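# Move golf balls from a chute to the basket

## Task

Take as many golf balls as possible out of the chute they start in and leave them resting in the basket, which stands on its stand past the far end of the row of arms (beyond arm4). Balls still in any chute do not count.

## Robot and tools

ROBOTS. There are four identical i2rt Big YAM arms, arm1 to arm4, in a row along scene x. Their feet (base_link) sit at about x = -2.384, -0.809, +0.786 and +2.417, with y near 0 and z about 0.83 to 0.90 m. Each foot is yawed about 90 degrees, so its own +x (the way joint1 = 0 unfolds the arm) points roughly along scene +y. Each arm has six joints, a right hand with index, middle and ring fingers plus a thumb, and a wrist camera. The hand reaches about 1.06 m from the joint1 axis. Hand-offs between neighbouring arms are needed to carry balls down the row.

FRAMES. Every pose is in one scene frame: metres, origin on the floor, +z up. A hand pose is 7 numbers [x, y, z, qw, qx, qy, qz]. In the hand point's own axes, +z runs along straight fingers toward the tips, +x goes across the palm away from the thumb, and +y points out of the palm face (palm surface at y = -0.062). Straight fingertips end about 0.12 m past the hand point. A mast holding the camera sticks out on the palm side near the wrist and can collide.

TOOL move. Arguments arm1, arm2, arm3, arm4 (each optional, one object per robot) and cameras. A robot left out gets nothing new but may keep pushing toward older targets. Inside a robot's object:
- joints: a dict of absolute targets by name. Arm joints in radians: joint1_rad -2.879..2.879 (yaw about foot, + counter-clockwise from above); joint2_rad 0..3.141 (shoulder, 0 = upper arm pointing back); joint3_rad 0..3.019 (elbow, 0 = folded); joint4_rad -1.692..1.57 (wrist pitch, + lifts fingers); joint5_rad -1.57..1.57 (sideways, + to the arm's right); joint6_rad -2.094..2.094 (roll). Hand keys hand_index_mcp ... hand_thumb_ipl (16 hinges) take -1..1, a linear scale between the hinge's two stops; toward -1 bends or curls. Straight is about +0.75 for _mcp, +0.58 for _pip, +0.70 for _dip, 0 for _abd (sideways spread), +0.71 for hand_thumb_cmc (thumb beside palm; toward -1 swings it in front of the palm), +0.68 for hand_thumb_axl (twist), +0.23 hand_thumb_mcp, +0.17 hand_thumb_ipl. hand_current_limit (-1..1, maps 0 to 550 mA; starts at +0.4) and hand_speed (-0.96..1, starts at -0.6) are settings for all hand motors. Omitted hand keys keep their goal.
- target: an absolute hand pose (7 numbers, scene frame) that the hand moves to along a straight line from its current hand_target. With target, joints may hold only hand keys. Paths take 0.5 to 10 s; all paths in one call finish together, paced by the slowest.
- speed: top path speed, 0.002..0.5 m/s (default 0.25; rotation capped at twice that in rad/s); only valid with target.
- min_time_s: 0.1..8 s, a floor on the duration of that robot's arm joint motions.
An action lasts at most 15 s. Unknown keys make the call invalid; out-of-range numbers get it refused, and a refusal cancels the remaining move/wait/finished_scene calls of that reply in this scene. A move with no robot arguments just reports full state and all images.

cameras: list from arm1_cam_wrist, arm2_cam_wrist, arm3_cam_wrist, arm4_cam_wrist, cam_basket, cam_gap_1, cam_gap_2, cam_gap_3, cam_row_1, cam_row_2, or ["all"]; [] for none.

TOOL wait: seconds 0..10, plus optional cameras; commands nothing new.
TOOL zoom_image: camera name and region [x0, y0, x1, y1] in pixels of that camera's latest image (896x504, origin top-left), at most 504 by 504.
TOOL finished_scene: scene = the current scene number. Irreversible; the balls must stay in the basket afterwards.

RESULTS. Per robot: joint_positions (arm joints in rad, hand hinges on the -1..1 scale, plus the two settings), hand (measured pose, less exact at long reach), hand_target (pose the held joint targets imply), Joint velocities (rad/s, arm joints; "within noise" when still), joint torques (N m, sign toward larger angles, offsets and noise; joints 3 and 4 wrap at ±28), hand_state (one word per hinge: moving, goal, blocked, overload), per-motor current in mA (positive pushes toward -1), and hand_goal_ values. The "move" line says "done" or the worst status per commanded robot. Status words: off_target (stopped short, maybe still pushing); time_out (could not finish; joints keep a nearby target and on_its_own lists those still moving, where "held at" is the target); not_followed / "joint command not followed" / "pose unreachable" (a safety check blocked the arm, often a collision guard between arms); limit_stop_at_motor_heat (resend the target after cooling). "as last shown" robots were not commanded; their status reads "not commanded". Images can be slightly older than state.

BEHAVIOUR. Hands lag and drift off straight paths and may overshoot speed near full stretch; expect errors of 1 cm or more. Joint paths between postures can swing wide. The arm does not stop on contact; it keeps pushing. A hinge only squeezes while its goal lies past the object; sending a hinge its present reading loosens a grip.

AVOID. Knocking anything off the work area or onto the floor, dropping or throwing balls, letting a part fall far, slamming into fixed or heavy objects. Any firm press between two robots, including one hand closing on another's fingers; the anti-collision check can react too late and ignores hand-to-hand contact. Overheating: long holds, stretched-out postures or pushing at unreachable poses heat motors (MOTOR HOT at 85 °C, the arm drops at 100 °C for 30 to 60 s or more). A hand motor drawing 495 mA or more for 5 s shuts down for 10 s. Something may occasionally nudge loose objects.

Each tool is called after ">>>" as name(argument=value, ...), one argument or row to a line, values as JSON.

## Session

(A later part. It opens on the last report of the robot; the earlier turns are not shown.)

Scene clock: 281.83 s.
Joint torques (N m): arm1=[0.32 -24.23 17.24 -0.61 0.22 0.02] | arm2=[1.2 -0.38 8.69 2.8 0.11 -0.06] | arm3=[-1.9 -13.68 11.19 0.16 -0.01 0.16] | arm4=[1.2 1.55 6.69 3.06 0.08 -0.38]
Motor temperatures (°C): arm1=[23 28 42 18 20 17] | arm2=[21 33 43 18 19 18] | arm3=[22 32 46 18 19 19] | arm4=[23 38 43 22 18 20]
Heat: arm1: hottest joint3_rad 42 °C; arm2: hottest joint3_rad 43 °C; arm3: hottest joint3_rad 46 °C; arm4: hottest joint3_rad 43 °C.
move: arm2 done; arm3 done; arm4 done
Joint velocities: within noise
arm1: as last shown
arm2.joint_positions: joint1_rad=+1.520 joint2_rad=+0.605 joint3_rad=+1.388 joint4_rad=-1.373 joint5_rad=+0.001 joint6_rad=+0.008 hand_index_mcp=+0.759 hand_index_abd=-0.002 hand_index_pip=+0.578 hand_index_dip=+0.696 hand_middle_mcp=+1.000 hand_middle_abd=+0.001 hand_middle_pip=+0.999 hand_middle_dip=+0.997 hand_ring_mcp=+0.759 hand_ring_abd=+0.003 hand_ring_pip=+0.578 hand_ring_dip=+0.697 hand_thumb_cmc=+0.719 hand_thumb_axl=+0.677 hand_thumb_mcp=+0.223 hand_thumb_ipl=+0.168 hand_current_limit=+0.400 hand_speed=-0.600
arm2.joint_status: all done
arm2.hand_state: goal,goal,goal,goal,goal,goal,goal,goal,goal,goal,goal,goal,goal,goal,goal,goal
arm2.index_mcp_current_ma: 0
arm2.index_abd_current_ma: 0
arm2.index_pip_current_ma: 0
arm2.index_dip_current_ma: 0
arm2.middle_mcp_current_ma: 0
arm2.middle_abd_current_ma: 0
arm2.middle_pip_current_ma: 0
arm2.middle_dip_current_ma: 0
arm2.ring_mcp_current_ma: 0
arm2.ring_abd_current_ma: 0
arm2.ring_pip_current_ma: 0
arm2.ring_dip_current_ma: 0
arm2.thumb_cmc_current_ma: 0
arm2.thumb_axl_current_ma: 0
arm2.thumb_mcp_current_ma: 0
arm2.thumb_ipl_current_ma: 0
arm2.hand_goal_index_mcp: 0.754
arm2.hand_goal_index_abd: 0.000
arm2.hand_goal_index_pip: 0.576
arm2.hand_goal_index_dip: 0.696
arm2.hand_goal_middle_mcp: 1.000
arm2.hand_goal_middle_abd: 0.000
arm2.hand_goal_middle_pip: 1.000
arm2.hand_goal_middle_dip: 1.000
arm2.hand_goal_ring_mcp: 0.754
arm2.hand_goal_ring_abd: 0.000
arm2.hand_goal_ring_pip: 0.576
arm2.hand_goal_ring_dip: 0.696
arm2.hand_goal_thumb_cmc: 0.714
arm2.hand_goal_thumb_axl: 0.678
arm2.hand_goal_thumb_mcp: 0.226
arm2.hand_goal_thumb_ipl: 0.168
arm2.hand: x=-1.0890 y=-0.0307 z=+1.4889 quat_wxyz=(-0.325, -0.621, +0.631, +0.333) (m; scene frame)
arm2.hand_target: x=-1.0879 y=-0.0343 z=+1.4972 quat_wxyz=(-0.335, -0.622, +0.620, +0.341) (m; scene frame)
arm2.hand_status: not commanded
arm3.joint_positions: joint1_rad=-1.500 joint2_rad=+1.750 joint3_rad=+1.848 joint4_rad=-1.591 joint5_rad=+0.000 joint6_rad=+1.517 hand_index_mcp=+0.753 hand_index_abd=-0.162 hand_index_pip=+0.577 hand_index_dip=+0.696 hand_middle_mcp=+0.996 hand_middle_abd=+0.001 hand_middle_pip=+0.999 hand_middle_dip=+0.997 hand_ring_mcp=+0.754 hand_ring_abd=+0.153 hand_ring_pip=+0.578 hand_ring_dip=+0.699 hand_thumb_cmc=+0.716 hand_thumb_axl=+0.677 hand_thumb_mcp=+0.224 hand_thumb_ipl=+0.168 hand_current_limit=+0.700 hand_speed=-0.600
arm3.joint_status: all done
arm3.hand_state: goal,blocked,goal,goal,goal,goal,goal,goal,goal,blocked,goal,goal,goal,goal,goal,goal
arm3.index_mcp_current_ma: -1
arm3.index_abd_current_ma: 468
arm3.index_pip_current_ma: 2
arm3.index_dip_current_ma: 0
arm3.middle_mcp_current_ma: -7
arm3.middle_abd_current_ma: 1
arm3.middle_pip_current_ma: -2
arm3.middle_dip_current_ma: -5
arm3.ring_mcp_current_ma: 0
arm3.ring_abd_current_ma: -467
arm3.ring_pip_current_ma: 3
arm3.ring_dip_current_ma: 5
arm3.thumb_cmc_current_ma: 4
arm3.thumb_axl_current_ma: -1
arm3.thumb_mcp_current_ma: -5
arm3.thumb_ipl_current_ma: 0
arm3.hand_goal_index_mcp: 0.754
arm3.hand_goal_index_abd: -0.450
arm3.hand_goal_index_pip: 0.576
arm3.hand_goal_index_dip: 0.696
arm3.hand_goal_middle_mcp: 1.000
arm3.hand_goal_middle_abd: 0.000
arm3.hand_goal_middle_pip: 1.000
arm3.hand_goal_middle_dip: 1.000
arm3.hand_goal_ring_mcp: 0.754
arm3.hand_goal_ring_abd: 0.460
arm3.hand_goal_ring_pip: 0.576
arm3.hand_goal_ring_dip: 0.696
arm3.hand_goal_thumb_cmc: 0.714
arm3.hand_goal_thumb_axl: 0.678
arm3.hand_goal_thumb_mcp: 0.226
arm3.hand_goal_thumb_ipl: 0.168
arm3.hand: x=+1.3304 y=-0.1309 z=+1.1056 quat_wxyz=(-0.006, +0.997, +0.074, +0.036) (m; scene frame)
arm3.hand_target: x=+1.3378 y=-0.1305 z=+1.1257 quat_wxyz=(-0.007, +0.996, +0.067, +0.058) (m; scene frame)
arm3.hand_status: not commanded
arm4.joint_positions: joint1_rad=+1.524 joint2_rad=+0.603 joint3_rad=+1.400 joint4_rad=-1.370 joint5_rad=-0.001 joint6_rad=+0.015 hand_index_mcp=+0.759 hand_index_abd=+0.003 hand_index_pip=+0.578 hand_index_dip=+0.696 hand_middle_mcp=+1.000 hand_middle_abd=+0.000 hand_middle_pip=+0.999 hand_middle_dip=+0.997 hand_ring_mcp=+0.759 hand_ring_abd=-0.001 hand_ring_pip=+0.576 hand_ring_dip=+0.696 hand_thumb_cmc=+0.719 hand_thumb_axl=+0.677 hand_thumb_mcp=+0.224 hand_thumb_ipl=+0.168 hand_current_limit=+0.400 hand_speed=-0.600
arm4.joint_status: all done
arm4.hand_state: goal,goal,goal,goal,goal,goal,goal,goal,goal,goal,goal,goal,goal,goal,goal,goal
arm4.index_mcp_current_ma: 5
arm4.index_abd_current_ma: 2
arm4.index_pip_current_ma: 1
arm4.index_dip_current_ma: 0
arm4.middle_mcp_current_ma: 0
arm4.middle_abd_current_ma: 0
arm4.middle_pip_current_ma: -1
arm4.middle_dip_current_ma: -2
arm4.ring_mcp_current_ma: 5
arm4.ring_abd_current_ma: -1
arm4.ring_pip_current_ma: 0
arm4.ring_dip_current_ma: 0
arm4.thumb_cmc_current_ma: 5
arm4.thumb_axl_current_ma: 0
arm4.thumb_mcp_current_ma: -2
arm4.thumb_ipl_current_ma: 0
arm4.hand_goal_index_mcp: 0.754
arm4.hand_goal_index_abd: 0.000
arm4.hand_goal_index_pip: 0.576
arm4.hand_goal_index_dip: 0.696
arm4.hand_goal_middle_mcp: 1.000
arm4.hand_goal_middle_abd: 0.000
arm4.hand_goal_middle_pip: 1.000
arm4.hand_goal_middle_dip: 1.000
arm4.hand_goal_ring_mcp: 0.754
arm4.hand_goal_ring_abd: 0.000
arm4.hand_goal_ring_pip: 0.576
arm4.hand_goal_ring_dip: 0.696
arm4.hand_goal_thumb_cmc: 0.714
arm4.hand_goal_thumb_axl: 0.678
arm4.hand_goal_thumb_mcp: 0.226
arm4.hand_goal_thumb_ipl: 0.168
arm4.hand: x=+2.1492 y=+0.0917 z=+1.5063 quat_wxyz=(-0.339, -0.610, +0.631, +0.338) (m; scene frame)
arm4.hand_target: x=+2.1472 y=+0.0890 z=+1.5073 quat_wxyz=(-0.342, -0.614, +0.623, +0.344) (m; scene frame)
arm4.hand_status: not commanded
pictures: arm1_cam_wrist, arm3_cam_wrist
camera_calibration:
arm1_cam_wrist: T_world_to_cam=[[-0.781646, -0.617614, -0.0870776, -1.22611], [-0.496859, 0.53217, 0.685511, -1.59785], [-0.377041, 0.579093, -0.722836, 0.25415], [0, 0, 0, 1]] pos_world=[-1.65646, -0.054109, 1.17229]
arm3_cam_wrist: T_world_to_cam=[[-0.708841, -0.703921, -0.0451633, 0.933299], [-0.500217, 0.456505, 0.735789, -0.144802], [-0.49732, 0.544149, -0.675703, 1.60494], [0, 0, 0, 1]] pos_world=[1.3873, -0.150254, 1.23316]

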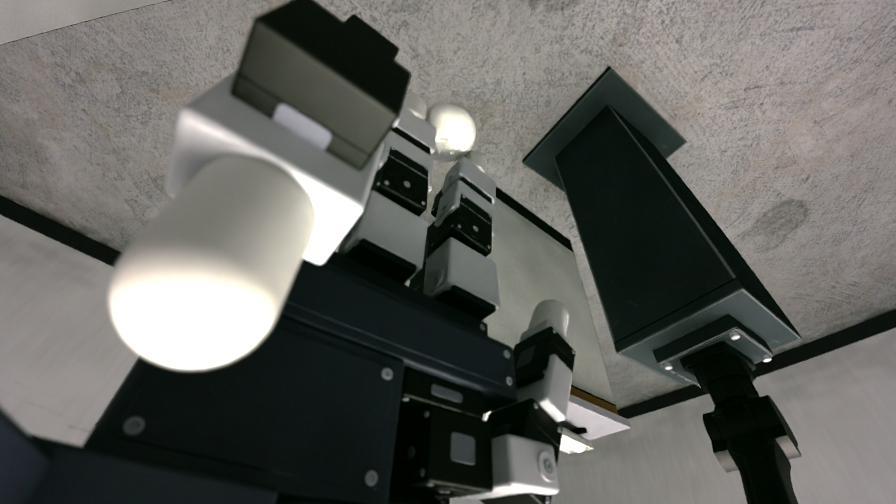

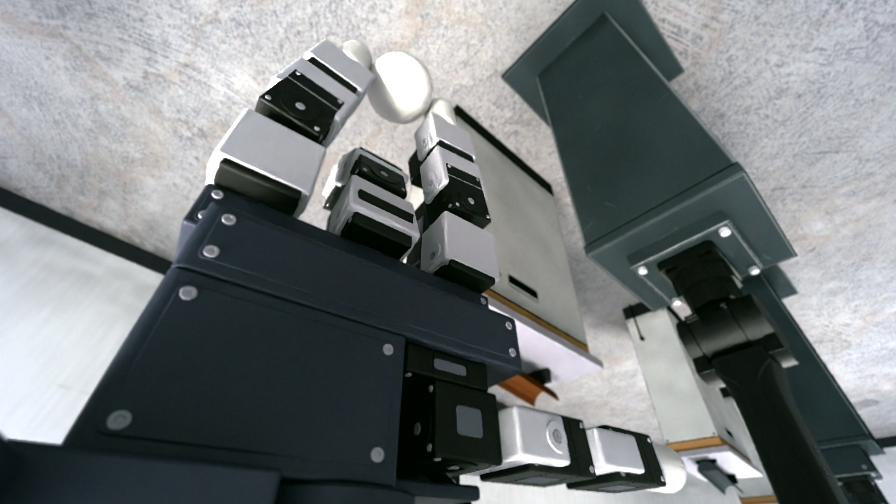

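>>> move(
  arm2={"target": [-1.575, 0.08, 1.03, -0.5, -0.5, 0.5, 0.5], "speed": 0.2},
  arm3={"target": [1.484, -0.115, 1.103, 0, 1, 0, 0.02], "speed": 0.12},
  arm4={"target": [1.72, -0.03, 1.07, -0.5, -0.5, 0.5, 0.5], "speed": 0.2},
)

>>> move(
  arm2={"target": [-1.618, 0.085, 1.023, -0.5, -0.5, 0.5, 0.5], "speed": 0.05},
  arm4={"target": [1.675, -0.045, 1.093, -0.5, -0.5, 0.5, 0.5], "speed": 0.1},
  cameras=["arm2_cam_wrist"],
)

>>> zoom_image(
  camera="arm2_cam_wrist",
  region=[250, 0, 550, 200],
)

>>> move(
  arm4={"target": [1.619, -0.038, 1.077, -0.5, -0.5, 0.5, 0.5], "speed": 0.06},
  cameras=["arm4_cam_wrist"],
)

>>> zoom_image(
  camera="arm4_cam_wrist",
  region=[250, 0, 550, 200],
)

Scene clock: 287.80 s.
Joint torques (N m): arm1=[0.38 -24.23 17.24 -0.59 0.21 0.02] | arm2=[-0.97 -19.02 9.44 3.18 -0.02 0.11] | arm3=[-1.2 -19.02 11.11 0.43 0.11 0.15] | arm4=[1.44 -15.91 8.92 3.28 0.12 -0.39]
Motor temperatures (°C): arm1=[23 28 42 18 20 17] | arm2=[21 32 42 18 19 18] | arm3=[22 32 46 18 19 19] | arm4=[23 37 43 22 18 20]
Heat: arm1: hottest joint3_rad 42 °C; arm2: hottest joint3_rad 42 °C; arm3: hottest joint3_rad 46 °C; arm4: hottest joint3_rad 43 °C.
move: arm2 off_target; arm3 off_target; arm4 off_target
Joint velocities: within noise
arm1: as last shown
arm2.joint_positions: joint1_rad=+1.362 joint2_rad=+2.251 joint3_rad=+1.246 joint4_rad=+0.970 joint5_rad=-0.182 joint6_rad=+0.002 hand_index_mcp=+0.763 hand_index_abd=-0.002 hand_index_pip=+0.578 hand_index_dip=+0.696 hand_middle_mcp=+1.000 hand_middle_abd=+0.001 hand_middle_pip=+0.999 hand_middle_dip=+0.997 hand_ring_mcp=+0.762 hand_ring_abd=+0.003 hand_ring_pip=+0.578 hand_ring_dip=+0.697 hand_thumb_cmc=+0.722 hand_thumb_axl=+0.677 hand_thumb_mcp=+0.223 hand_thumb_ipl=+0.168 hand_current_limit=+0.400 hand_speed=-0.600
arm2.joint_status: not commanded
arm2.hand_state: goal,goal,goal,goal,goal,goal,goal,goal,goal,goal,goal,goal,goal,goal,goal,goal
arm2.index_mcp_current_ma: 1
arm2.index_abd_current_ma: 0
arm2.index_pip_current_ma: 0
arm2.index_dip_current_ma: 0
arm2.middle_mcp_current_ma: 0
arm2.middle_abd_current_ma: 0
arm2.middle_pip_current_ma: 0
arm2.middle_dip_current_ma: 0
arm2.ring_mcp_current_ma: 1
arm2.ring_abd_current_ma: 0
arm2.ring_pip_current_ma: 0
arm2.ring_dip_current_ma: 0
arm2.thumb_cmc_current_ma: 1
arm2.thumb_axl_current_ma: 0
arm2.thumb_mcp_current_ma: 0
arm2.thumb_ipl_current_ma: 0
arm2.hand_goal_index_mcp: 0.754
arm2.hand_goal_index_abd: 0.000
arm2.hand_goal_index_pip: 0.576
arm2.hand_goal_index_dip: 0.696
arm2.hand_goal_middle_mcp: 1.000
arm2.hand_goal_middle_abd: 0.000
arm2.hand_goal_middle_pip: 1.000
arm2.hand_goal_middle_dip: 1.000
arm2.hand_goal_ring_mcp: 0.754
arm2.hand_goal_ring_abd: 0.000
arm2.hand_goal_ring_pip: 0.576
arm2.hand_goal_ring_dip: 0.696
arm2.hand_goal_thumb_cmc: 0.714
arm2.hand_goal_thumb_axl: 0.678
arm2.hand_goal_thumb_mcp: 0.226
arm2.hand_goal_thumb_ipl: 0.168
arm2.hand: x=-1.5702 y=+0.0680 z=+1.0148 quat_wxyz=(-0.491, -0.515, +0.509, +0.485) (m; scene frame)
arm2.hand_target: x=-1.5741 y=+0.0800 z=+1.0300 quat_wxyz=(-0.500, -0.500, +0.500, +0.500) (m; scene frame)
arm2.hand_status: off_target (0.020 m and 2.8 deg from the pose sent, 0.678 m and 34.6 deg at the start)
arm3.joint_positions: joint1_rad=-1.500 joint2_rad=+2.223 joint3_rad=+2.514 joint4_rad=-1.693 joint5_rad=+0.038 joint6_rad=+1.618 hand_index_mcp=+0.753 hand_index_abd=-0.162 hand_index_pip=+0.577 hand_index_dip=+0.696 hand_middle_mcp=+0.996 hand_middle_abd=+0.001 hand_middle_pip=+0.999 hand_middle_dip=+0.997 hand_ring_mcp=+0.754 hand_ring_abd=+0.153 hand_ring_pip=+0.578 hand_ring_dip=+0.699 hand_thumb_cmc=+0.716 hand_thumb_axl=+0.677 hand_thumb_mcp=+0.224 hand_thumb_ipl=+0.168 hand_current_limit=+0.700 hand_speed=-0.600
arm3.joint_status: not commanded
arm3.hand_state: goal,blocked,goal,goal,goal,goal,goal,goal,goal,blocked,goal,goal,goal,goal,goal,goal
arm3.index_mcp_current_ma: -1
arm3.index_abd_current_ma: 468
arm3.index_pip_current_ma: 2
arm3.index_dip_current_ma: 0
arm3.middle_mcp_current_ma: -7
arm3.middle_abd_current_ma: 1
arm3.middle_pip_current_ma: -2
arm3.middle_dip_current_ma: -5
arm3.ring_mcp_current_ma: 0
arm3.ring_abd_current_ma: -467
arm3.ring_pip_current_ma: 3
arm3.ring_dip_current_ma: 5
arm3.thumb_cmc_current_ma: 4
arm3.thumb_axl_current_ma: -1
arm3.thumb_mcp_current_ma: -6
arm3.thumb_ipl_current_ma: 0
arm3.hand_goal_index_mcp: 0.754
arm3.hand_goal_index_abd: -0.450
arm3.hand_goal_index_pip: 0.576
arm3.hand_goal_index_dip: 0.696
arm3.hand_goal_middle_mcp: 1.000
arm3.hand_goal_middle_abd: 0.000
arm3.hand_goal_middle_pip: 1.000
arm3.hand_goal_middle_dip: 1.000
arm3.hand_goal_ring_mcp: 0.754
arm3.hand_goal_ring_abd: 0.460
arm3.hand_goal_ring_pip: 0.576
arm3.hand_goal_ring_dip: 0.696
arm3.hand_goal_thumb_cmc: 0.714
arm3.hand_goal_thumb_axl: 0.678
arm3.hand_goal_thumb_mcp: 0.226
arm3.hand_goal_thumb_ipl: 0.168
arm3.hand: x=+1.4789 y=-0.1210 z=+1.0796 quat_wxyz=(+0.008, +0.996, +0.021, +0.083) (m; scene frame)
arm3.hand_target: x=+1.4824 y=-0.1153 z=+1.1022 quat_wxyz=(+0.006, +0.994, +0.018, +0.107) (m; scene frame)
arm3.hand_status: off_target (0.025 m and 7.7 deg from the pose sent, 0.154 m and 8.7 deg at the start; a joint's target at an end of its range on 84 of 125 steps)
arm4.joint_positions: joint1_rad=+1.748 joint2_rad=+2.107 joint3_rad=+0.999 joint4_rad=+1.035 joint5_rad=+0.213 joint6_rad=+0.012 hand_index_mcp=+0.763 hand_index_abd=+0.003 hand_index_pip=+0.578 hand_index_dip=+0.696 hand_middle_mcp=+1.000 hand_middle_abd=+0.000 hand_middle_pip=+0.999 hand_middle_dip=+0.997 hand_ring_mcp=+0.763 hand_ring_abd=-0.001 hand_ring_pip=+0.576 hand_ring_dip=+0.696 hand_thumb_cmc=+0.721 hand_thumb_axl=+0.677 hand_thumb_mcp=+0.224 hand_thumb_ipl=+0.168 hand_current_limit=+0.400 hand_speed=-0.600
arm4.joint_status: not commanded
arm4.hand_state: goal,goal,goal,goal,goal,goal,goal,goal,goal,goal,goal,goal,goal,goal,goal,goal
arm4.index_mcp_current_ma: 10
arm4.index_abd_current_ma: 1
arm4.index_pip_current_ma: 1
arm4.index_dip_current_ma: 0
arm4.middle_mcp_current_ma: 0
arm4.middle_abd_current_ma: 0
arm4.middle_pip_current_ma: -1
arm4.middle_dip_current_ma: -2
arm4.ring_mcp_current_ma: 11
arm4.ring_abd_current_ma: -1
arm4.ring_pip_current_ma: 0
arm4.ring_dip_current_ma: 0
arm4.thumb_cmc_current_ma: 7
arm4.thumb_axl_current_ma: 0
arm4.thumb_mcp_current_ma: -2
arm4.thumb_ipl_current_ma: 0
arm4.hand_goal_index_mcp: 0.754
arm4.hand_goal_index_abd: 0.000
arm4.hand_goal_index_pip: 0.576
arm4.hand_goal_index_dip: 0.696
arm4.hand_goal_middle_mcp: 1.000
arm4.hand_goal_middle_abd: 0.000
arm4.hand_goal_middle_pip: 1.000
arm4.hand_goal_middle_dip: 1.000
arm4.hand_goal_ring_mcp: 0.754
arm4.hand_goal_ring_abd: 0.000
arm4.hand_goal_ring_pip: 0.576
arm4.hand_goal_ring_dip: 0.696
arm4.hand_goal_thumb_cmc: 0.714
arm4.hand_goal_thumb_axl: 0.678
arm4.hand_goal_thumb_mcp: 0.226
arm4.hand_goal_thumb_ipl: 0.168
arm4.hand: x=+1.7313 y=-0.0206 z=+1.0428 quat_wxyz=(-0.480, -0.515, +0.519, +0.484) (m; scene frame)
arm4.hand_target: x=+1.7218 y=-0.0297 z=+1.0701 quat_wxyz=(-0.500, -0.500, +0.500, +0.500) (m; scene frame)
arm4.hand_status: off_target (0.031 m and 4.0 deg from the pose sent, 0.624 m and 32.8 deg at the start)
pictures: none

Scene clock: 289.20 s.
Joint torques (N m): arm1=[0.26 -24.12 17.28 -0.59 0.22 0.02] | arm2=[-0.67 -19.25 10.56 1.77 0.16 0.1] | arm3=[-1.2 -19.02 11.11 0.42 0.11 0.15] | arm4=[1.49 -15.68 10.15 2.14 0.12 -0.39]
Motor temperatures (°C): arm1=[23 28 42 18 20 17] | arm2=[21 32 42 18 19 18] | arm3=[22 32 46 18 19 19] | arm4=[23 37 43 22 18 20]
Heat: arm1: hottest joint3_rad 42 °C; arm2: hottest joint3_rad 42 °C; arm3: hottest joint3_rad 46 °C; arm4: hottest joint3_rad 43 °C.
move: arm2 off_target; arm4 off_target
Joint velocities: within noise
arm1, arm3: as last shown
arm2.joint_positions: joint1_rad=+1.362 joint2_rad=+2.316 joint3_rad=+1.400 joint4_rad=+0.925 joint5_rad=-0.182 joint6_rad=+0.003 hand_index_mcp=+0.763 hand_index_abd=-0.002 hand_index_pip=+0.578 hand_index_dip=+0.696 hand_middle_mcp=+1.000 hand_middle_abd=+0.001 hand_middle_pip=+0.999 hand_middle_dip=+0.997 hand_ring_mcp=+0.762 hand_ring_abd=+0.003 hand_ring_pip=+0.578 hand_ring_dip=+0.697 hand_thumb_cmc=+0.722 hand_thumb_axl=+0.677 hand_thumb_mcp=+0.224 hand_thumb_ipl=+0.168 hand_current_limit=+0.400 hand_speed=-0.600
arm2.joint_status: not commanded
arm2.hand_state: goal,goal,goal,goal,goal,goal,goal,goal,goal,goal,goal,goal,goal,goal,goal,goal
arm2.index_mcp_current_ma: 1
arm2.index_abd_current_ma: 0
arm2.index_pip_current_ma: 0
arm2.index_dip_current_ma: 0
arm2.middle_mcp_current_ma: 0
arm2.middle_abd_current_ma: 0
arm2.middle_pip_current_ma: 0
arm2.middle_dip_current_ma: 0
arm2.ring_mcp_current_ma: 1
arm2.ring_abd_current_ma: 0
arm2.ring_pip_current_ma: 0
arm2.ring_dip_current_ma: 0
arm2.thumb_cmc_current_ma: 1
arm2.thumb_axl_current_ma: 0
arm2.thumb_mcp_current_ma: 0
arm2.thumb_ipl_current_ma: 0
arm2.hand_goal_index_mcp: 0.754
arm2.hand_goal_index_abd: 0.000
arm2.hand_goal_index_pip: 0.576
arm2.hand_goal_index_dip: 0.696
arm2.hand_goal_middle_mcp: 1.000
arm2.hand_goal_middle_abd: 0.000
arm2.hand_goal_middle_pip: 1.000
arm2.hand_goal_middle_dip: 1.000
arm2.hand_goal_ring_mcp: 0.754
arm2.hand_goal_ring_abd: 0.000
arm2.hand_goal_ring_pip: 0.576
arm2.hand_goal_ring_dip: 0.696
arm2.hand_goal_thumb_cmc: 0.714
arm2.hand_goal_thumb_axl: 0.678
arm2.hand_goal_thumb_mcp: 0.226
arm2.hand_goal_thumb_ipl: 0.168
arm2.hand: x=-1.6096 y=+0.0747 z=+1.0256 quat_wxyz=(-0.500, -0.506, +0.496, +0.498) (m; scene frame)
arm2.hand_target: x=-1.6171 y=+0.0850 z=+1.0230 quat_wxyz=(-0.500, -0.500, +0.500, +0.500) (m; scene frame)
arm2.hand_status: off_target (0.014 m and 0.8 deg from the pose sent, 0.051 m and 2.8 deg at the start)
arm4.joint_positions: joint1_rad=+1.757 joint2_rad=+2.107 joint3_rad=+1.145 joint4_rad=+0.929 joint5_rad=+0.222 joint6_rad=+0.011 hand_index_mcp=+0.763 hand_index_abd=+0.003 hand_index_pip=+0.578 hand_index_dip=+0.696 hand_middle_mcp=+1.000 hand_middle_abd=+0.000 hand_middle_pip=+0.999 hand_middle_dip=+0.997 hand_ring_mcp=+0.763 hand_ring_abd=-0.001 hand_ring_pip=+0.576 hand_ring_dip=+0.696 hand_thumb_cmc=+0.721 hand_thumb_axl=+0.677 hand_thumb_mcp=+0.224 hand_thumb_ipl=+0.168 hand_current_limit=+0.400 hand_speed=-0.600
arm4.joint_status: not commanded
arm4.hand_state: goal,goal,goal,goal,goal,goal,goal,goal,goal,goal,goal,goal,goal,goal,goal,goal
arm4.index_mcp_current_ma: 10
arm4.index_abd_current_ma: 1
arm4.index_pip_current_ma: 1
arm4.index_dip_current_ma: 0
arm4.middle_mcp_current_ma: 0
arm4.middle_abd_current_ma: 0
arm4.middle_pip_current_ma: -1
arm4.middle_dip_current_ma: -2
arm4.ring_mcp_current_ma: 11
arm4.ring_abd_current_ma: -1
arm4.ring_pip_current_ma: 0
arm4.ring_dip_current_ma: 0
arm4.thumb_cmc_current_ma: 7
arm4.thumb_axl_current_ma: 0
arm4.thumb_mcp_current_ma: -2
arm4.thumb_ipl_current_ma: 0
arm4.hand_goal_index_mcp: 0.754
arm4.hand_goal_index_abd: 0.000
arm4.hand_goal_index_pip: 0.576
arm4.hand_goal_index_dip: 0.696
arm4.hand_goal_middle_mcp: 1.000
arm4.hand_goal_middle_abd: 0.000
arm4.hand_goal_middle_pip: 1.000
arm4.hand_goal_middle_dip: 1.000
arm4.hand_goal_ring_mcp: 0.754
arm4.hand_goal_ring_abd: 0.000
arm4.hand_goal_ring_pip: 0.576
arm4.hand_goal_ring_dip: 0.696
arm4.hand_goal_thumb_cmc: 0.714
arm4.hand_goal_thumb_axl: 0.678
arm4.hand_goal_thumb_mcp: 0.226
arm4.hand_goal_thumb_ipl: 0.168
arm4.hand: x=+1.6882 y=-0.0347 z=+1.0807 quat_wxyz=(-0.492, -0.504, +0.511, +0.492) (m; scene frame)
arm4.hand_target: x=+1.6765 y=-0.0449 z=+1.0930 quat_wxyz=(-0.500, -0.500, +0.500, +0.500) (m; scene frame)
arm4.hand_status: off_target (0.021 m and 1.9 deg from the pose sent, 0.079 m and 4.0 deg at the start)
pictures: arm2_cam_wrist
camera_calibration:
arm2_cam_wrist: T_world_to_cam=[[0.0136241, 0.806845, 0.590606, -0.607338], [0.752897, 0.380411, -0.53706, 1.67705], [-0.657998, 0.451982, -0.602289, -0.353007], [0, 0, 0, 1]] pos_world=[-1.48665, 0.0116106, 1.04676]

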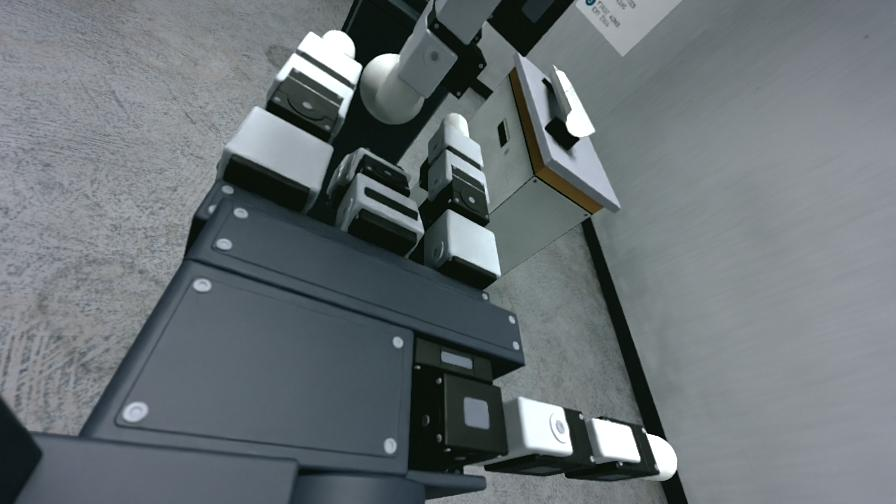

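Scaled by 1.680 from the camera's 896x504 image, which has a finer 1280x720 frame.

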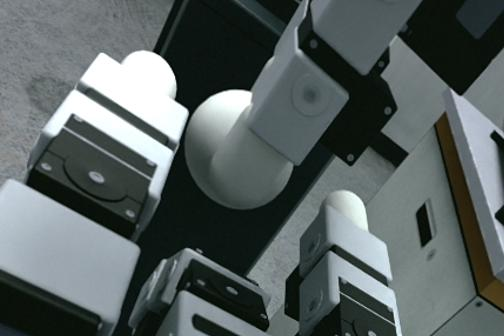

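Scene clock: 290.70 s.
Joint torques (N m): arm1=[0.26 -24.29 17.31 -0.62 0.22 0.01] | arm2=[-0.67 -19.31 10.55 1.73 0.18 0.09] | arm3=[-1.14 -19.08 11.11 0.43 0.11 0.15] | arm4=[0.62 -17.49 10.97 2.19 -0.07 -0.39]
Motor temperatures (°C): arm1=[23 29 42 18 20 17] | arm2=[21 32 41 18 19 18] | arm3=[22 32 46 18 19 19] | arm4=[23 37 43 22 18 20]
Heat: arm1: hottest joint3_rad 42 °C; arm2: hottest joint3_rad 41 °C; arm3: hottest joint3_rad 46 °C; arm4: hottest joint3_rad 43 °C.
move: arm4 off_target
Joint velocities: within noise
arm1.joint_positions: joint1_rad=-1.687 joint2_rad=+2.191 joint3_rad=+2.390 joint4_rad=-1.688 joint5_rad=+0.014 joint6_rad=+1.532 hand_index_mcp=+0.764 hand_index_abd=+0.098 hand_index_pip=+0.582 hand_index_dip=+0.698 hand_middle_mcp=+0.737 hand_middle_abd=-0.044 hand_middle_pip=+0.567 hand_middle_dip=+0.693 hand_ring_mcp=-0.464 hand_ring_abd=+0.000 hand_ring_pip=-0.736 hand_ring_dip=+0.703 hand_thumb_cmc=+0.715 hand_thumb_axl=+0.677 hand_thumb_mcp=-0.484 hand_thumb_ipl=+0.168 hand_current_limit=+0.700 hand_speed=-0.600
arm1.joint_status: not commanded
arm1.hand_state: goal,blocked,goal,goal,goal,blocked,goal,goal,goal,goal,goal,goal,goal,goal,overload,goal
arm1.index_mcp_current_ma: 2
arm1.index_abd_current_ma: 468
arm1.index_pip_current_ma: 1
arm1.index_dip_current_ma: 0
arm1.middle_mcp_current_ma: -6
arm1.middle_abd_current_ma: -467
arm1.middle_pip_current_ma: -2
arm1.middle_dip_current_ma: 0
arm1.ring_mcp_current_ma: 5
arm1.ring_abd_current_ma: 0
arm1.ring_pip_current_ma: 0
arm1.ring_dip_current_ma: 0
arm1.thumb_cmc_current_ma: 0
arm1.thumb_axl_current_ma: 0
arm1.thumb_mcp_current_ma: 0
arm1.thumb_ipl_current_ma: 0
arm1.hand_goal_index_mcp: 0.754
arm1.hand_goal_index_abd: -0.320
arm1.hand_goal_index_pip: 0.576
arm1.hand_goal_index_dip: 0.696
arm1.hand_goal_middle_mcp: 0.754
arm1.hand_goal_middle_abd: 0.320
arm1.hand_goal_middle_pip: 0.576
arm1.hand_goal_middle_dip: 0.696
arm1.hand_goal_ring_mcp: -0.480
arm1.hand_goal_ring_abd: 0.000
arm1.hand_goal_ring_pip: -0.740
arm1.hand_goal_ring_dip: 0.700
arm1.hand_goal_thumb_cmc: 0.714
arm1.hand_goal_thumb_axl: 0.678
arm1.hand_goal_thumb_mcp: 0.226
arm1.hand_goal_thumb_ipl: 0.168
arm1.hand: x=-1.7114 y=-0.0299 z=+1.0495 quat_wxyz=(+0.005, +0.999, +0.006, +0.034) (m; scene frame)
arm1.hand_target: x=-1.7018 y=-0.0259 z=+1.0695 quat_wxyz=(+0.007, +0.998, +0.007, +0.057) (m; scene frame)
arm1.hand_status: not commanded
arm2, arm3: as last shown
arm4.joint_positions: joint1_rad=+1.742 joint2_rad=+2.228 joint3_rad=+1.328 joint4_rad=+0.860 joint5_rad=+0.196 joint6_rad=+0.011 hand_index_mcp=+0.763 hand_index_abd=+0.003 hand_index_pip=+0.578 hand_index_dip=+0.696 hand_middle_mcp=+1.000 hand_middle_abd=+0.000 hand_middle_pip=+0.999 hand_middle_dip=+0.997 hand_ring_mcp=+0.763 hand_ring_abd=-0.001 hand_ring_pip=+0.576 hand_ring_dip=+0.696 hand_thumb_cmc=+0.721 hand_thumb_axl=+0.677 hand_thumb_mcp=+0.224 hand_thumb_ipl=+0.168 hand_current_limit=+0.400 hand_speed=-0.600
arm4.joint_status: not commanded
arm4.hand_state: goal,goal,goal,goal,goal,goal,goal,goal,goal,goal,goal,goal,goal,goal,goal,goal
arm4.index_mcp_current_ma: 10
arm4.index_abd_current_ma: 1
arm4.index_pip_current_ma: 1
arm4.index_dip_current_ma: 0
arm4.middle_mcp_current_ma: 0
arm4.middle_abd_current_ma: 0
arm4.middle_pip_current_ma: -1
arm4.middle_dip_current_ma: -2
arm4.ring_mcp_current_ma: 11
arm4.ring_abd_current_ma: -1
arm4.ring_pip_current_ma: 0
arm4.ring_dip_current_ma: 0
arm4.thumb_cmc_current_ma: 7
arm4.thumb_axl_current_ma: 0
arm4.thumb_mcp_current_ma: -2
arm4.thumb_ipl_current_ma: 0
arm4.hand_goal_index_mcp: 0.754
arm4.hand_goal_index_abd: 0.000
arm4.hand_goal_index_pip: 0.576
arm4.hand_goal_index_dip: 0.696
arm4.hand_goal_middle_mcp: 1.000
arm4.hand_goal_middle_abd: 0.000
arm4.hand_goal_middle_pip: 1.000
arm4.hand_goal_middle_dip: 1.000
arm4.hand_goal_ring_mcp: 0.754
arm4.hand_goal_ring_abd: 0.000
arm4.hand_goal_ring_pip: 0.576
arm4.hand_goal_ring_dip: 0.696
arm4.hand_goal_thumb_cmc: 0.714
arm4.hand_goal_thumb_axl: 0.678
arm4.hand_goal_thumb_mcp: 0.226
arm4.hand_goal_thumb_ipl: 0.168
arm4.hand: x=+1.6346 y=-0.0390 z=+1.0609 quat_wxyz=(-0.493, -0.509, +0.510, +0.488) (m; scene frame)
arm4.hand_target: x=+1.6209 y=-0.0376 z=+1.0772 quat_wxyz=(-0.500, -0.500, +0.500, +0.500) (m; scene frame)
arm4.hand_status: off_target (0.022 m and 2.2 deg from the pose sent, 0.069 m and 1.9 deg at the start)
pictures: arm4_cam_wrist
camera_calibration:
arm4_cam_wrist: T_world_to_cam=[[0.000517189, 0.793421, 0.608673, -0.584343], [0.74876, 0.403146, -0.526147, -0.700766], [-0.662841, 0.456023, -0.593873, 1.85794], [0, 0, 0, 1]] pos_world=[1.75653, -0.101121, 1.09035]

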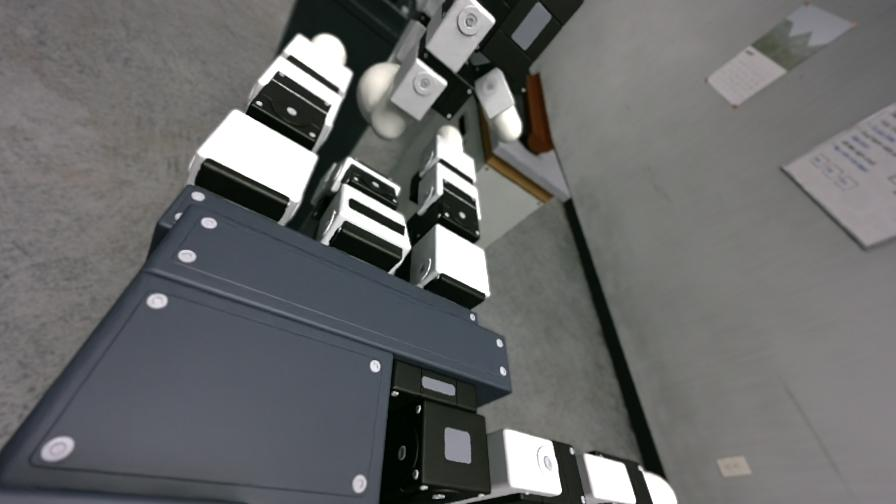

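Scaled by 1.680 from the camera's 896x504 image, which has a finer 1280x720 frame.

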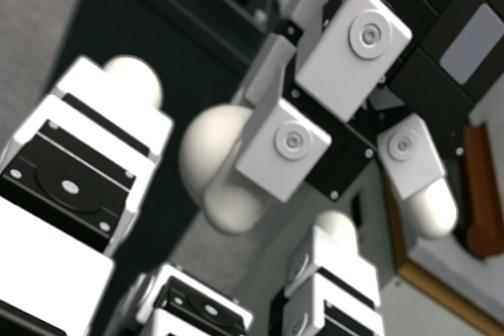

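>>> move(
  arm2={"joints": {"hand_index_abd": -0.45, "hand_ring_abd": 0.46}},
  arm4={"joints": {"hand_index_abd": -0.45, "hand_ring_abd": 0.46}},
  cameras=["arm4_cam_wrist", "arm2_cam_wrist"],
)

>>> zoom_image(
  camera="arm2_cam_wrist",
  region=[250, 0, 550, 200],
)

>>> zoom_image(
  camera="arm4_cam_wrist",
  region=[250, 0, 550, 200],
)

Scene clock: 292.60 s.
Joint torques (N m): arm1=[0.21 -24.23 17.29 -0.59 0.21 0.02] | arm2=[-0.56 -19.25 10.55 1.74 0.18 0.11] | arm3=[-1.2 -19.08 11.07 0.43 0.11 0.15] | arm4=[0.38 -17.44 10.96 2.18 0.04 -0.38]
Motor temperatures (°C): arm1=[23 29 43 18 20 17] | arm2=[21 33 41 18 19 18] | arm3=[22 32 47 18 19 19] | arm4=[23 37 42 22 18 20]
Heat: arm1: hottest joint3_rad 43 °C; arm2: hottest joint3_rad 41 °C; arm3: hottest joint3_rad 47 °C; arm4: hottest joint3_rad 42 °C.
move: arm2 off_target; arm4 off_target
Joint velocities: within noise
arm1, arm3: as last shown
arm1.joint_positions: joint1_rad=-1.685 joint2_rad=+2.191 joint3_rad=+2.390 joint4_rad=-1.688 joint5_rad=+0.015 joint6_rad=+1.532 hand_index_mcp=+0.767 hand_index_abd=+0.098 hand_index_pip=+0.585 hand_index_dip=+0.700 hand_middle_mcp=+0.745 hand_middle_abd=-0.044 hand_middle_pip=+0.572 hand_middle_dip=+0.694 hand_ring_mcp=-0.464 hand_ring_abd=+0.000 hand_ring_pip=-0.736 hand_ring_dip=+0.703 hand_thumb_cmc=+0.715 hand_thumb_axl=+0.677 hand_thumb_mcp=-0.484 hand_thumb_ipl=+0.168 hand_current_limit=+0.700 hand_speed=-0.600
arm1.index_mcp_current_ma: 4
arm1.index_abd_current_ma: 467
arm1.index_pip_current_ma: 2
arm1.middle_mcp_current_ma: -2
arm1.middle_pip_current_ma: 0
arm1.hand: x=-1.7111 y=-0.0282 z=+1.0495 quat_wxyz=(+0.005, +0.999, +0.007, +0.034) (m; scene frame)
arm2.joint_positions: joint1_rad=+1.362 joint2_rad=+2.316 joint3_rad=+1.400 joint4_rad=+0.925 joint5_rad=-0.182 joint6_rad=+0.003 hand_index_mcp=+0.763 hand_index_abd=-0.171 hand_index_pip=+0.578 hand_index_dip=+0.696 hand_middle_mcp=+1.000 hand_middle_abd=+0.001 hand_middle_pip=+0.999 hand_middle_dip=+0.997 hand_ring_mcp=+0.764 hand_ring_abd=+0.155 hand_ring_pip=+0.578 hand_ring_dip=+0.697 hand_thumb_cmc=+0.722 hand_thumb_axl=+0.677 hand_thumb_mcp=+0.224 hand_thumb_ipl=+0.168 hand_current_limit=+0.400 hand_speed=-0.600
arm2.joint_status: hand_index_abd off_target (ended at -0.171, target -0.450); hand_ring_abd off_target (ended at +0.155, target +0.460)
arm2.hand_state: goal,blocked,goal,goal,goal,goal,goal,goal,goal,blocked,goal,goal,goal,goal,goal,goal
arm2.index_mcp_current_ma: 1
arm2.index_abd_current_ma: 385
arm2.index_pip_current_ma: 0
arm2.index_dip_current_ma: 0
arm2.middle_mcp_current_ma: 0
arm2.middle_abd_current_ma: 0
arm2.middle_pip_current_ma: 0
arm2.middle_dip_current_ma: 0
arm2.ring_mcp_current_ma: 2
arm2.ring_abd_current_ma: -385
arm2.ring_pip_current_ma: 0
arm2.ring_dip_current_ma: 0
arm2.thumb_cmc_current_ma: 1
arm2.thumb_axl_current_ma: 0
arm2.thumb_mcp_current_ma: 0
arm2.thumb_ipl_current_ma: 0
arm2.hand_goal_index_mcp: 0.754
arm2.hand_goal_index_abd: -0.450
arm2.hand_goal_index_pip: 0.576
arm2.hand_goal_index_dip: 0.696
arm2.hand_goal_middle_mcp: 1.000
arm2.hand_goal_middle_abd: 0.000
arm2.hand_goal_middle_pip: 1.000
arm2.hand_goal_middle_dip: 1.000
arm2.hand_goal_ring_mcp: 0.754
arm2.hand_goal_ring_abd: 0.460
arm2.hand_goal_ring_pip: 0.576
arm2.hand_goal_ring_dip: 0.696
arm2.hand_goal_thumb_cmc: 0.714
arm2.hand_goal_thumb_axl: 0.678
arm2.hand_goal_thumb_mcp: 0.226
arm2.hand_goal_thumb_ipl: 0.168
arm2.hand: x=-1.6096 y=+0.0746 z=+1.0255 quat_wxyz=(-0.500, -0.506, +0.496, +0.498) (m; scene frame)
arm2.hand_target: x=-1.6171 y=+0.0850 z=+1.0230 quat_wxyz=(-0.500, -0.500, +0.500, +0.500) (m; scene frame)
arm2.hand_status: not commanded
arm3.joint_positions: joint1_rad=-1.500 joint2_rad=+2.223 joint3_rad=+2.515 joint4_rad=-1.693 joint5_rad=+0.038 joint6_rad=+1.618 hand_index_mcp=+0.754 hand_index_abd=-0.162 hand_index_pip=+0.577 hand_index_dip=+0.696 hand_middle_mcp=+0.996 hand_middle_abd=+0.001 hand_middle_pip=+0.999 hand_middle_dip=+0.997 hand_ring_mcp=+0.756 hand_ring_abd=+0.153 hand_ring_pip=+0.579 hand_ring_dip=+0.699 hand_thumb_cmc=+0.716 hand_thumb_axl=+0.677 hand_thumb_mcp=+0.224 hand_thumb_ipl=+0.168 hand_current_limit=+0.700 hand_speed=-0.600
arm3.index_abd_current_ma: 467
arm3.middle_mcp_current_ma: -8
arm3.ring_mcp_current_ma: 4
arm3.ring_pip_current_ma: 5
arm3.hand: x=+1.4790 y=-0.1210 z=+1.0799 quat_wxyz=(+0.008, +0.996, +0.021, +0.083) (m; scene frame)
arm4.joint_positions: joint1_rad=+1.742 joint2_rad=+2.228 joint3_rad=+1.328 joint4_rad=+0.860 joint5_rad=+0.194 joint6_rad=+0.011 hand_index_mcp=+0.763 hand_index_abd=-0.176 hand_index_pip=+0.578 hand_index_dip=+0.696 hand_middle_mcp=+1.000 hand_middle_abd=+0.000 hand_middle_pip=+0.999 hand_middle_dip=+0.997 hand_ring_mcp=+0.763 hand_ring_abd=+0.162 hand_ring_pip=+0.577 hand_ring_dip=+0.696 hand_thumb_cmc=+0.721 hand_thumb_axl=+0.677 hand_thumb_mcp=+0.224 hand_thumb_ipl=+0.168 hand_current_limit=+0.400 hand_speed=-0.600
arm4.joint_status: hand_index_abd off_target (ended at -0.176, target -0.450); hand_ring_abd off_target (ended at +0.162, target +0.460)
arm4.hand_state: goal,blocked,goal,goal,goal,goal,goal,goal,goal,blocked,goal,goal,goal,goal,goal,goal
arm4.index_mcp_current_ma: 10
arm4.index_abd_current_ma: 385
arm4.index_pip_current_ma: 1
arm4.index_dip_current_ma: 0
arm4.middle_mcp_current_ma: 0
arm4.middle_abd_current_ma: 0
arm4.middle_pip_current_ma: -1
arm4.middle_dip_current_ma: -2
arm4.ring_mcp_current_ma: 11
arm4.ring_abd_current_ma: -385
arm4.ring_pip_current_ma: 0
arm4.ring_dip_current_ma: 0
arm4.thumb_cmc_current_ma: 7
arm4.thumb_axl_current_ma: 0
arm4.thumb_mcp_current_ma: -2
arm4.thumb_ipl_current_ma: 0
arm4.hand_goal_index_mcp: 0.754
arm4.hand_goal_index_abd: -0.450
arm4.hand_goal_index_pip: 0.576
arm4.hand_goal_index_dip: 0.696
arm4.hand_goal_middle_mcp: 1.000
arm4.hand_goal_middle_abd: 0.000
arm4.hand_goal_middle_pip: 1.000
arm4.hand_goal_middle_dip: 1.000
arm4.hand_goal_ring_mcp: 0.754
arm4.hand_goal_ring_abd: 0.460
arm4.hand_goal_ring_pip: 0.576
arm4.hand_goal_ring_dip: 0.696
arm4.hand_goal_thumb_cmc: 0.714
arm4.hand_goal_thumb_axl: 0.678
arm4.hand_goal_thumb_mcp: 0.226
arm4.hand_goal_thumb_ipl: 0.168
arm4.hand: x=+1.6346 y=-0.0393 z=+1.0609 quat_wxyz=(-0.494, -0.509, +0.509, +0.487) (m; scene frame)
arm4.hand_target: x=+1.6209 y=-0.0376 z=+1.0772 quat_wxyz=(-0.500, -0.500, +0.500, +0.500) (m; scene frame)
arm4.hand_status: not commanded
pictures: arm2_cam_wrist, arm4_cam_wrist
camera_calibration:
arm2_cam_wrist: T_world_to_cam=[[0.0133715, 0.807128, 0.590224, -0.607317], [0.752741, 0.380419, -0.537274, 1.67704], [-0.658181, 0.45147, -0.602472, -0.353082], [0, 0, 0, 1]] pos_world=[-1.48665, 0.0116097, 1.04676]
arm4_cam_wrist: T_world_to_cam=[[-0.00099853, 0.793444, 0.608642, -0.581489], [0.747966, 0.404571, -0.526184, -0.699183], [-0.663737, 0.454718, -0.593873, 1.85954], [0, 0, 0, 1]] pos_world=[1.75663, -0.101316, 1.09035]

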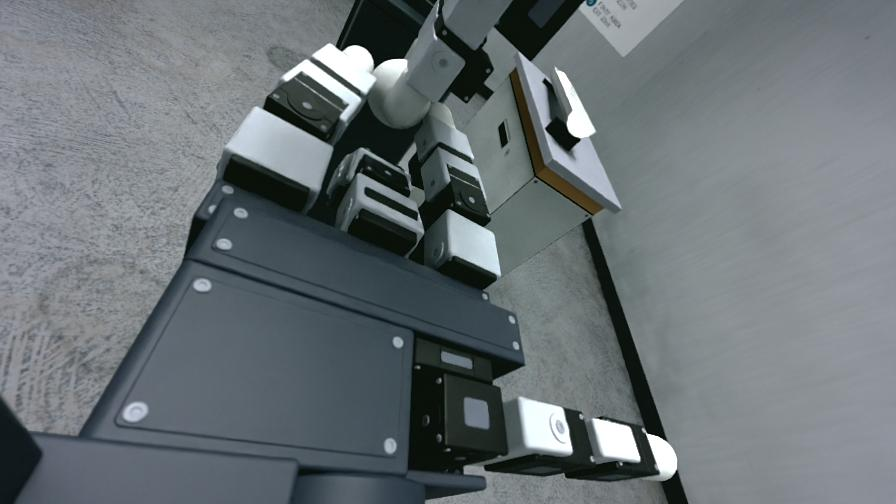

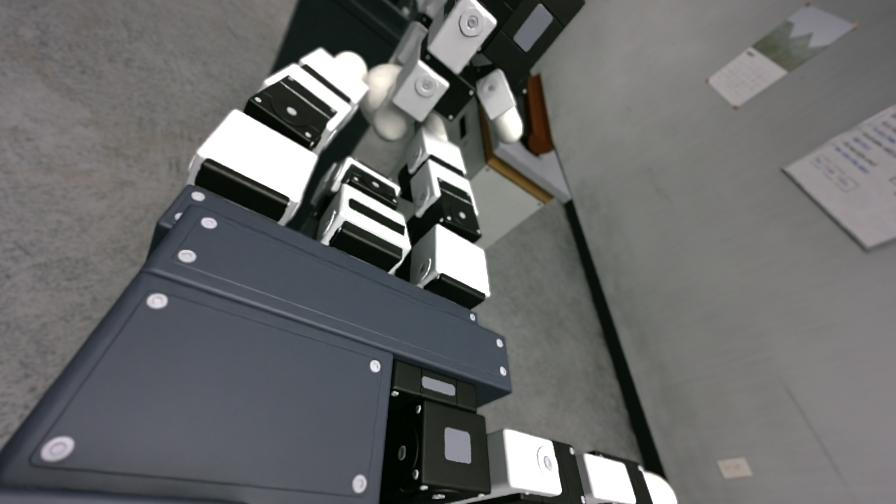

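Scaled by 1.680 from the camera's 896x504 image, which has a finer 1280x720 frame.

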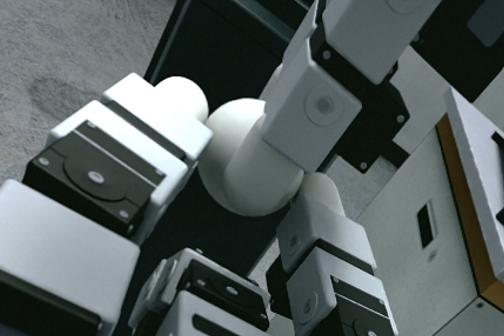

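Scaled by 1.680 from the camera's 896x504 image, which has a finer 1280x720 frame.

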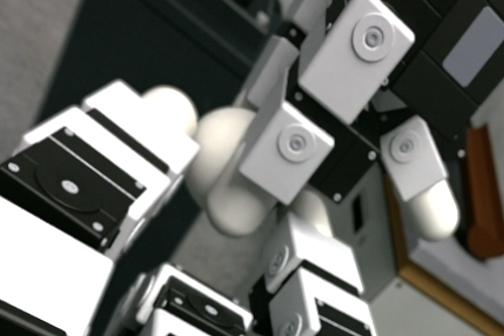

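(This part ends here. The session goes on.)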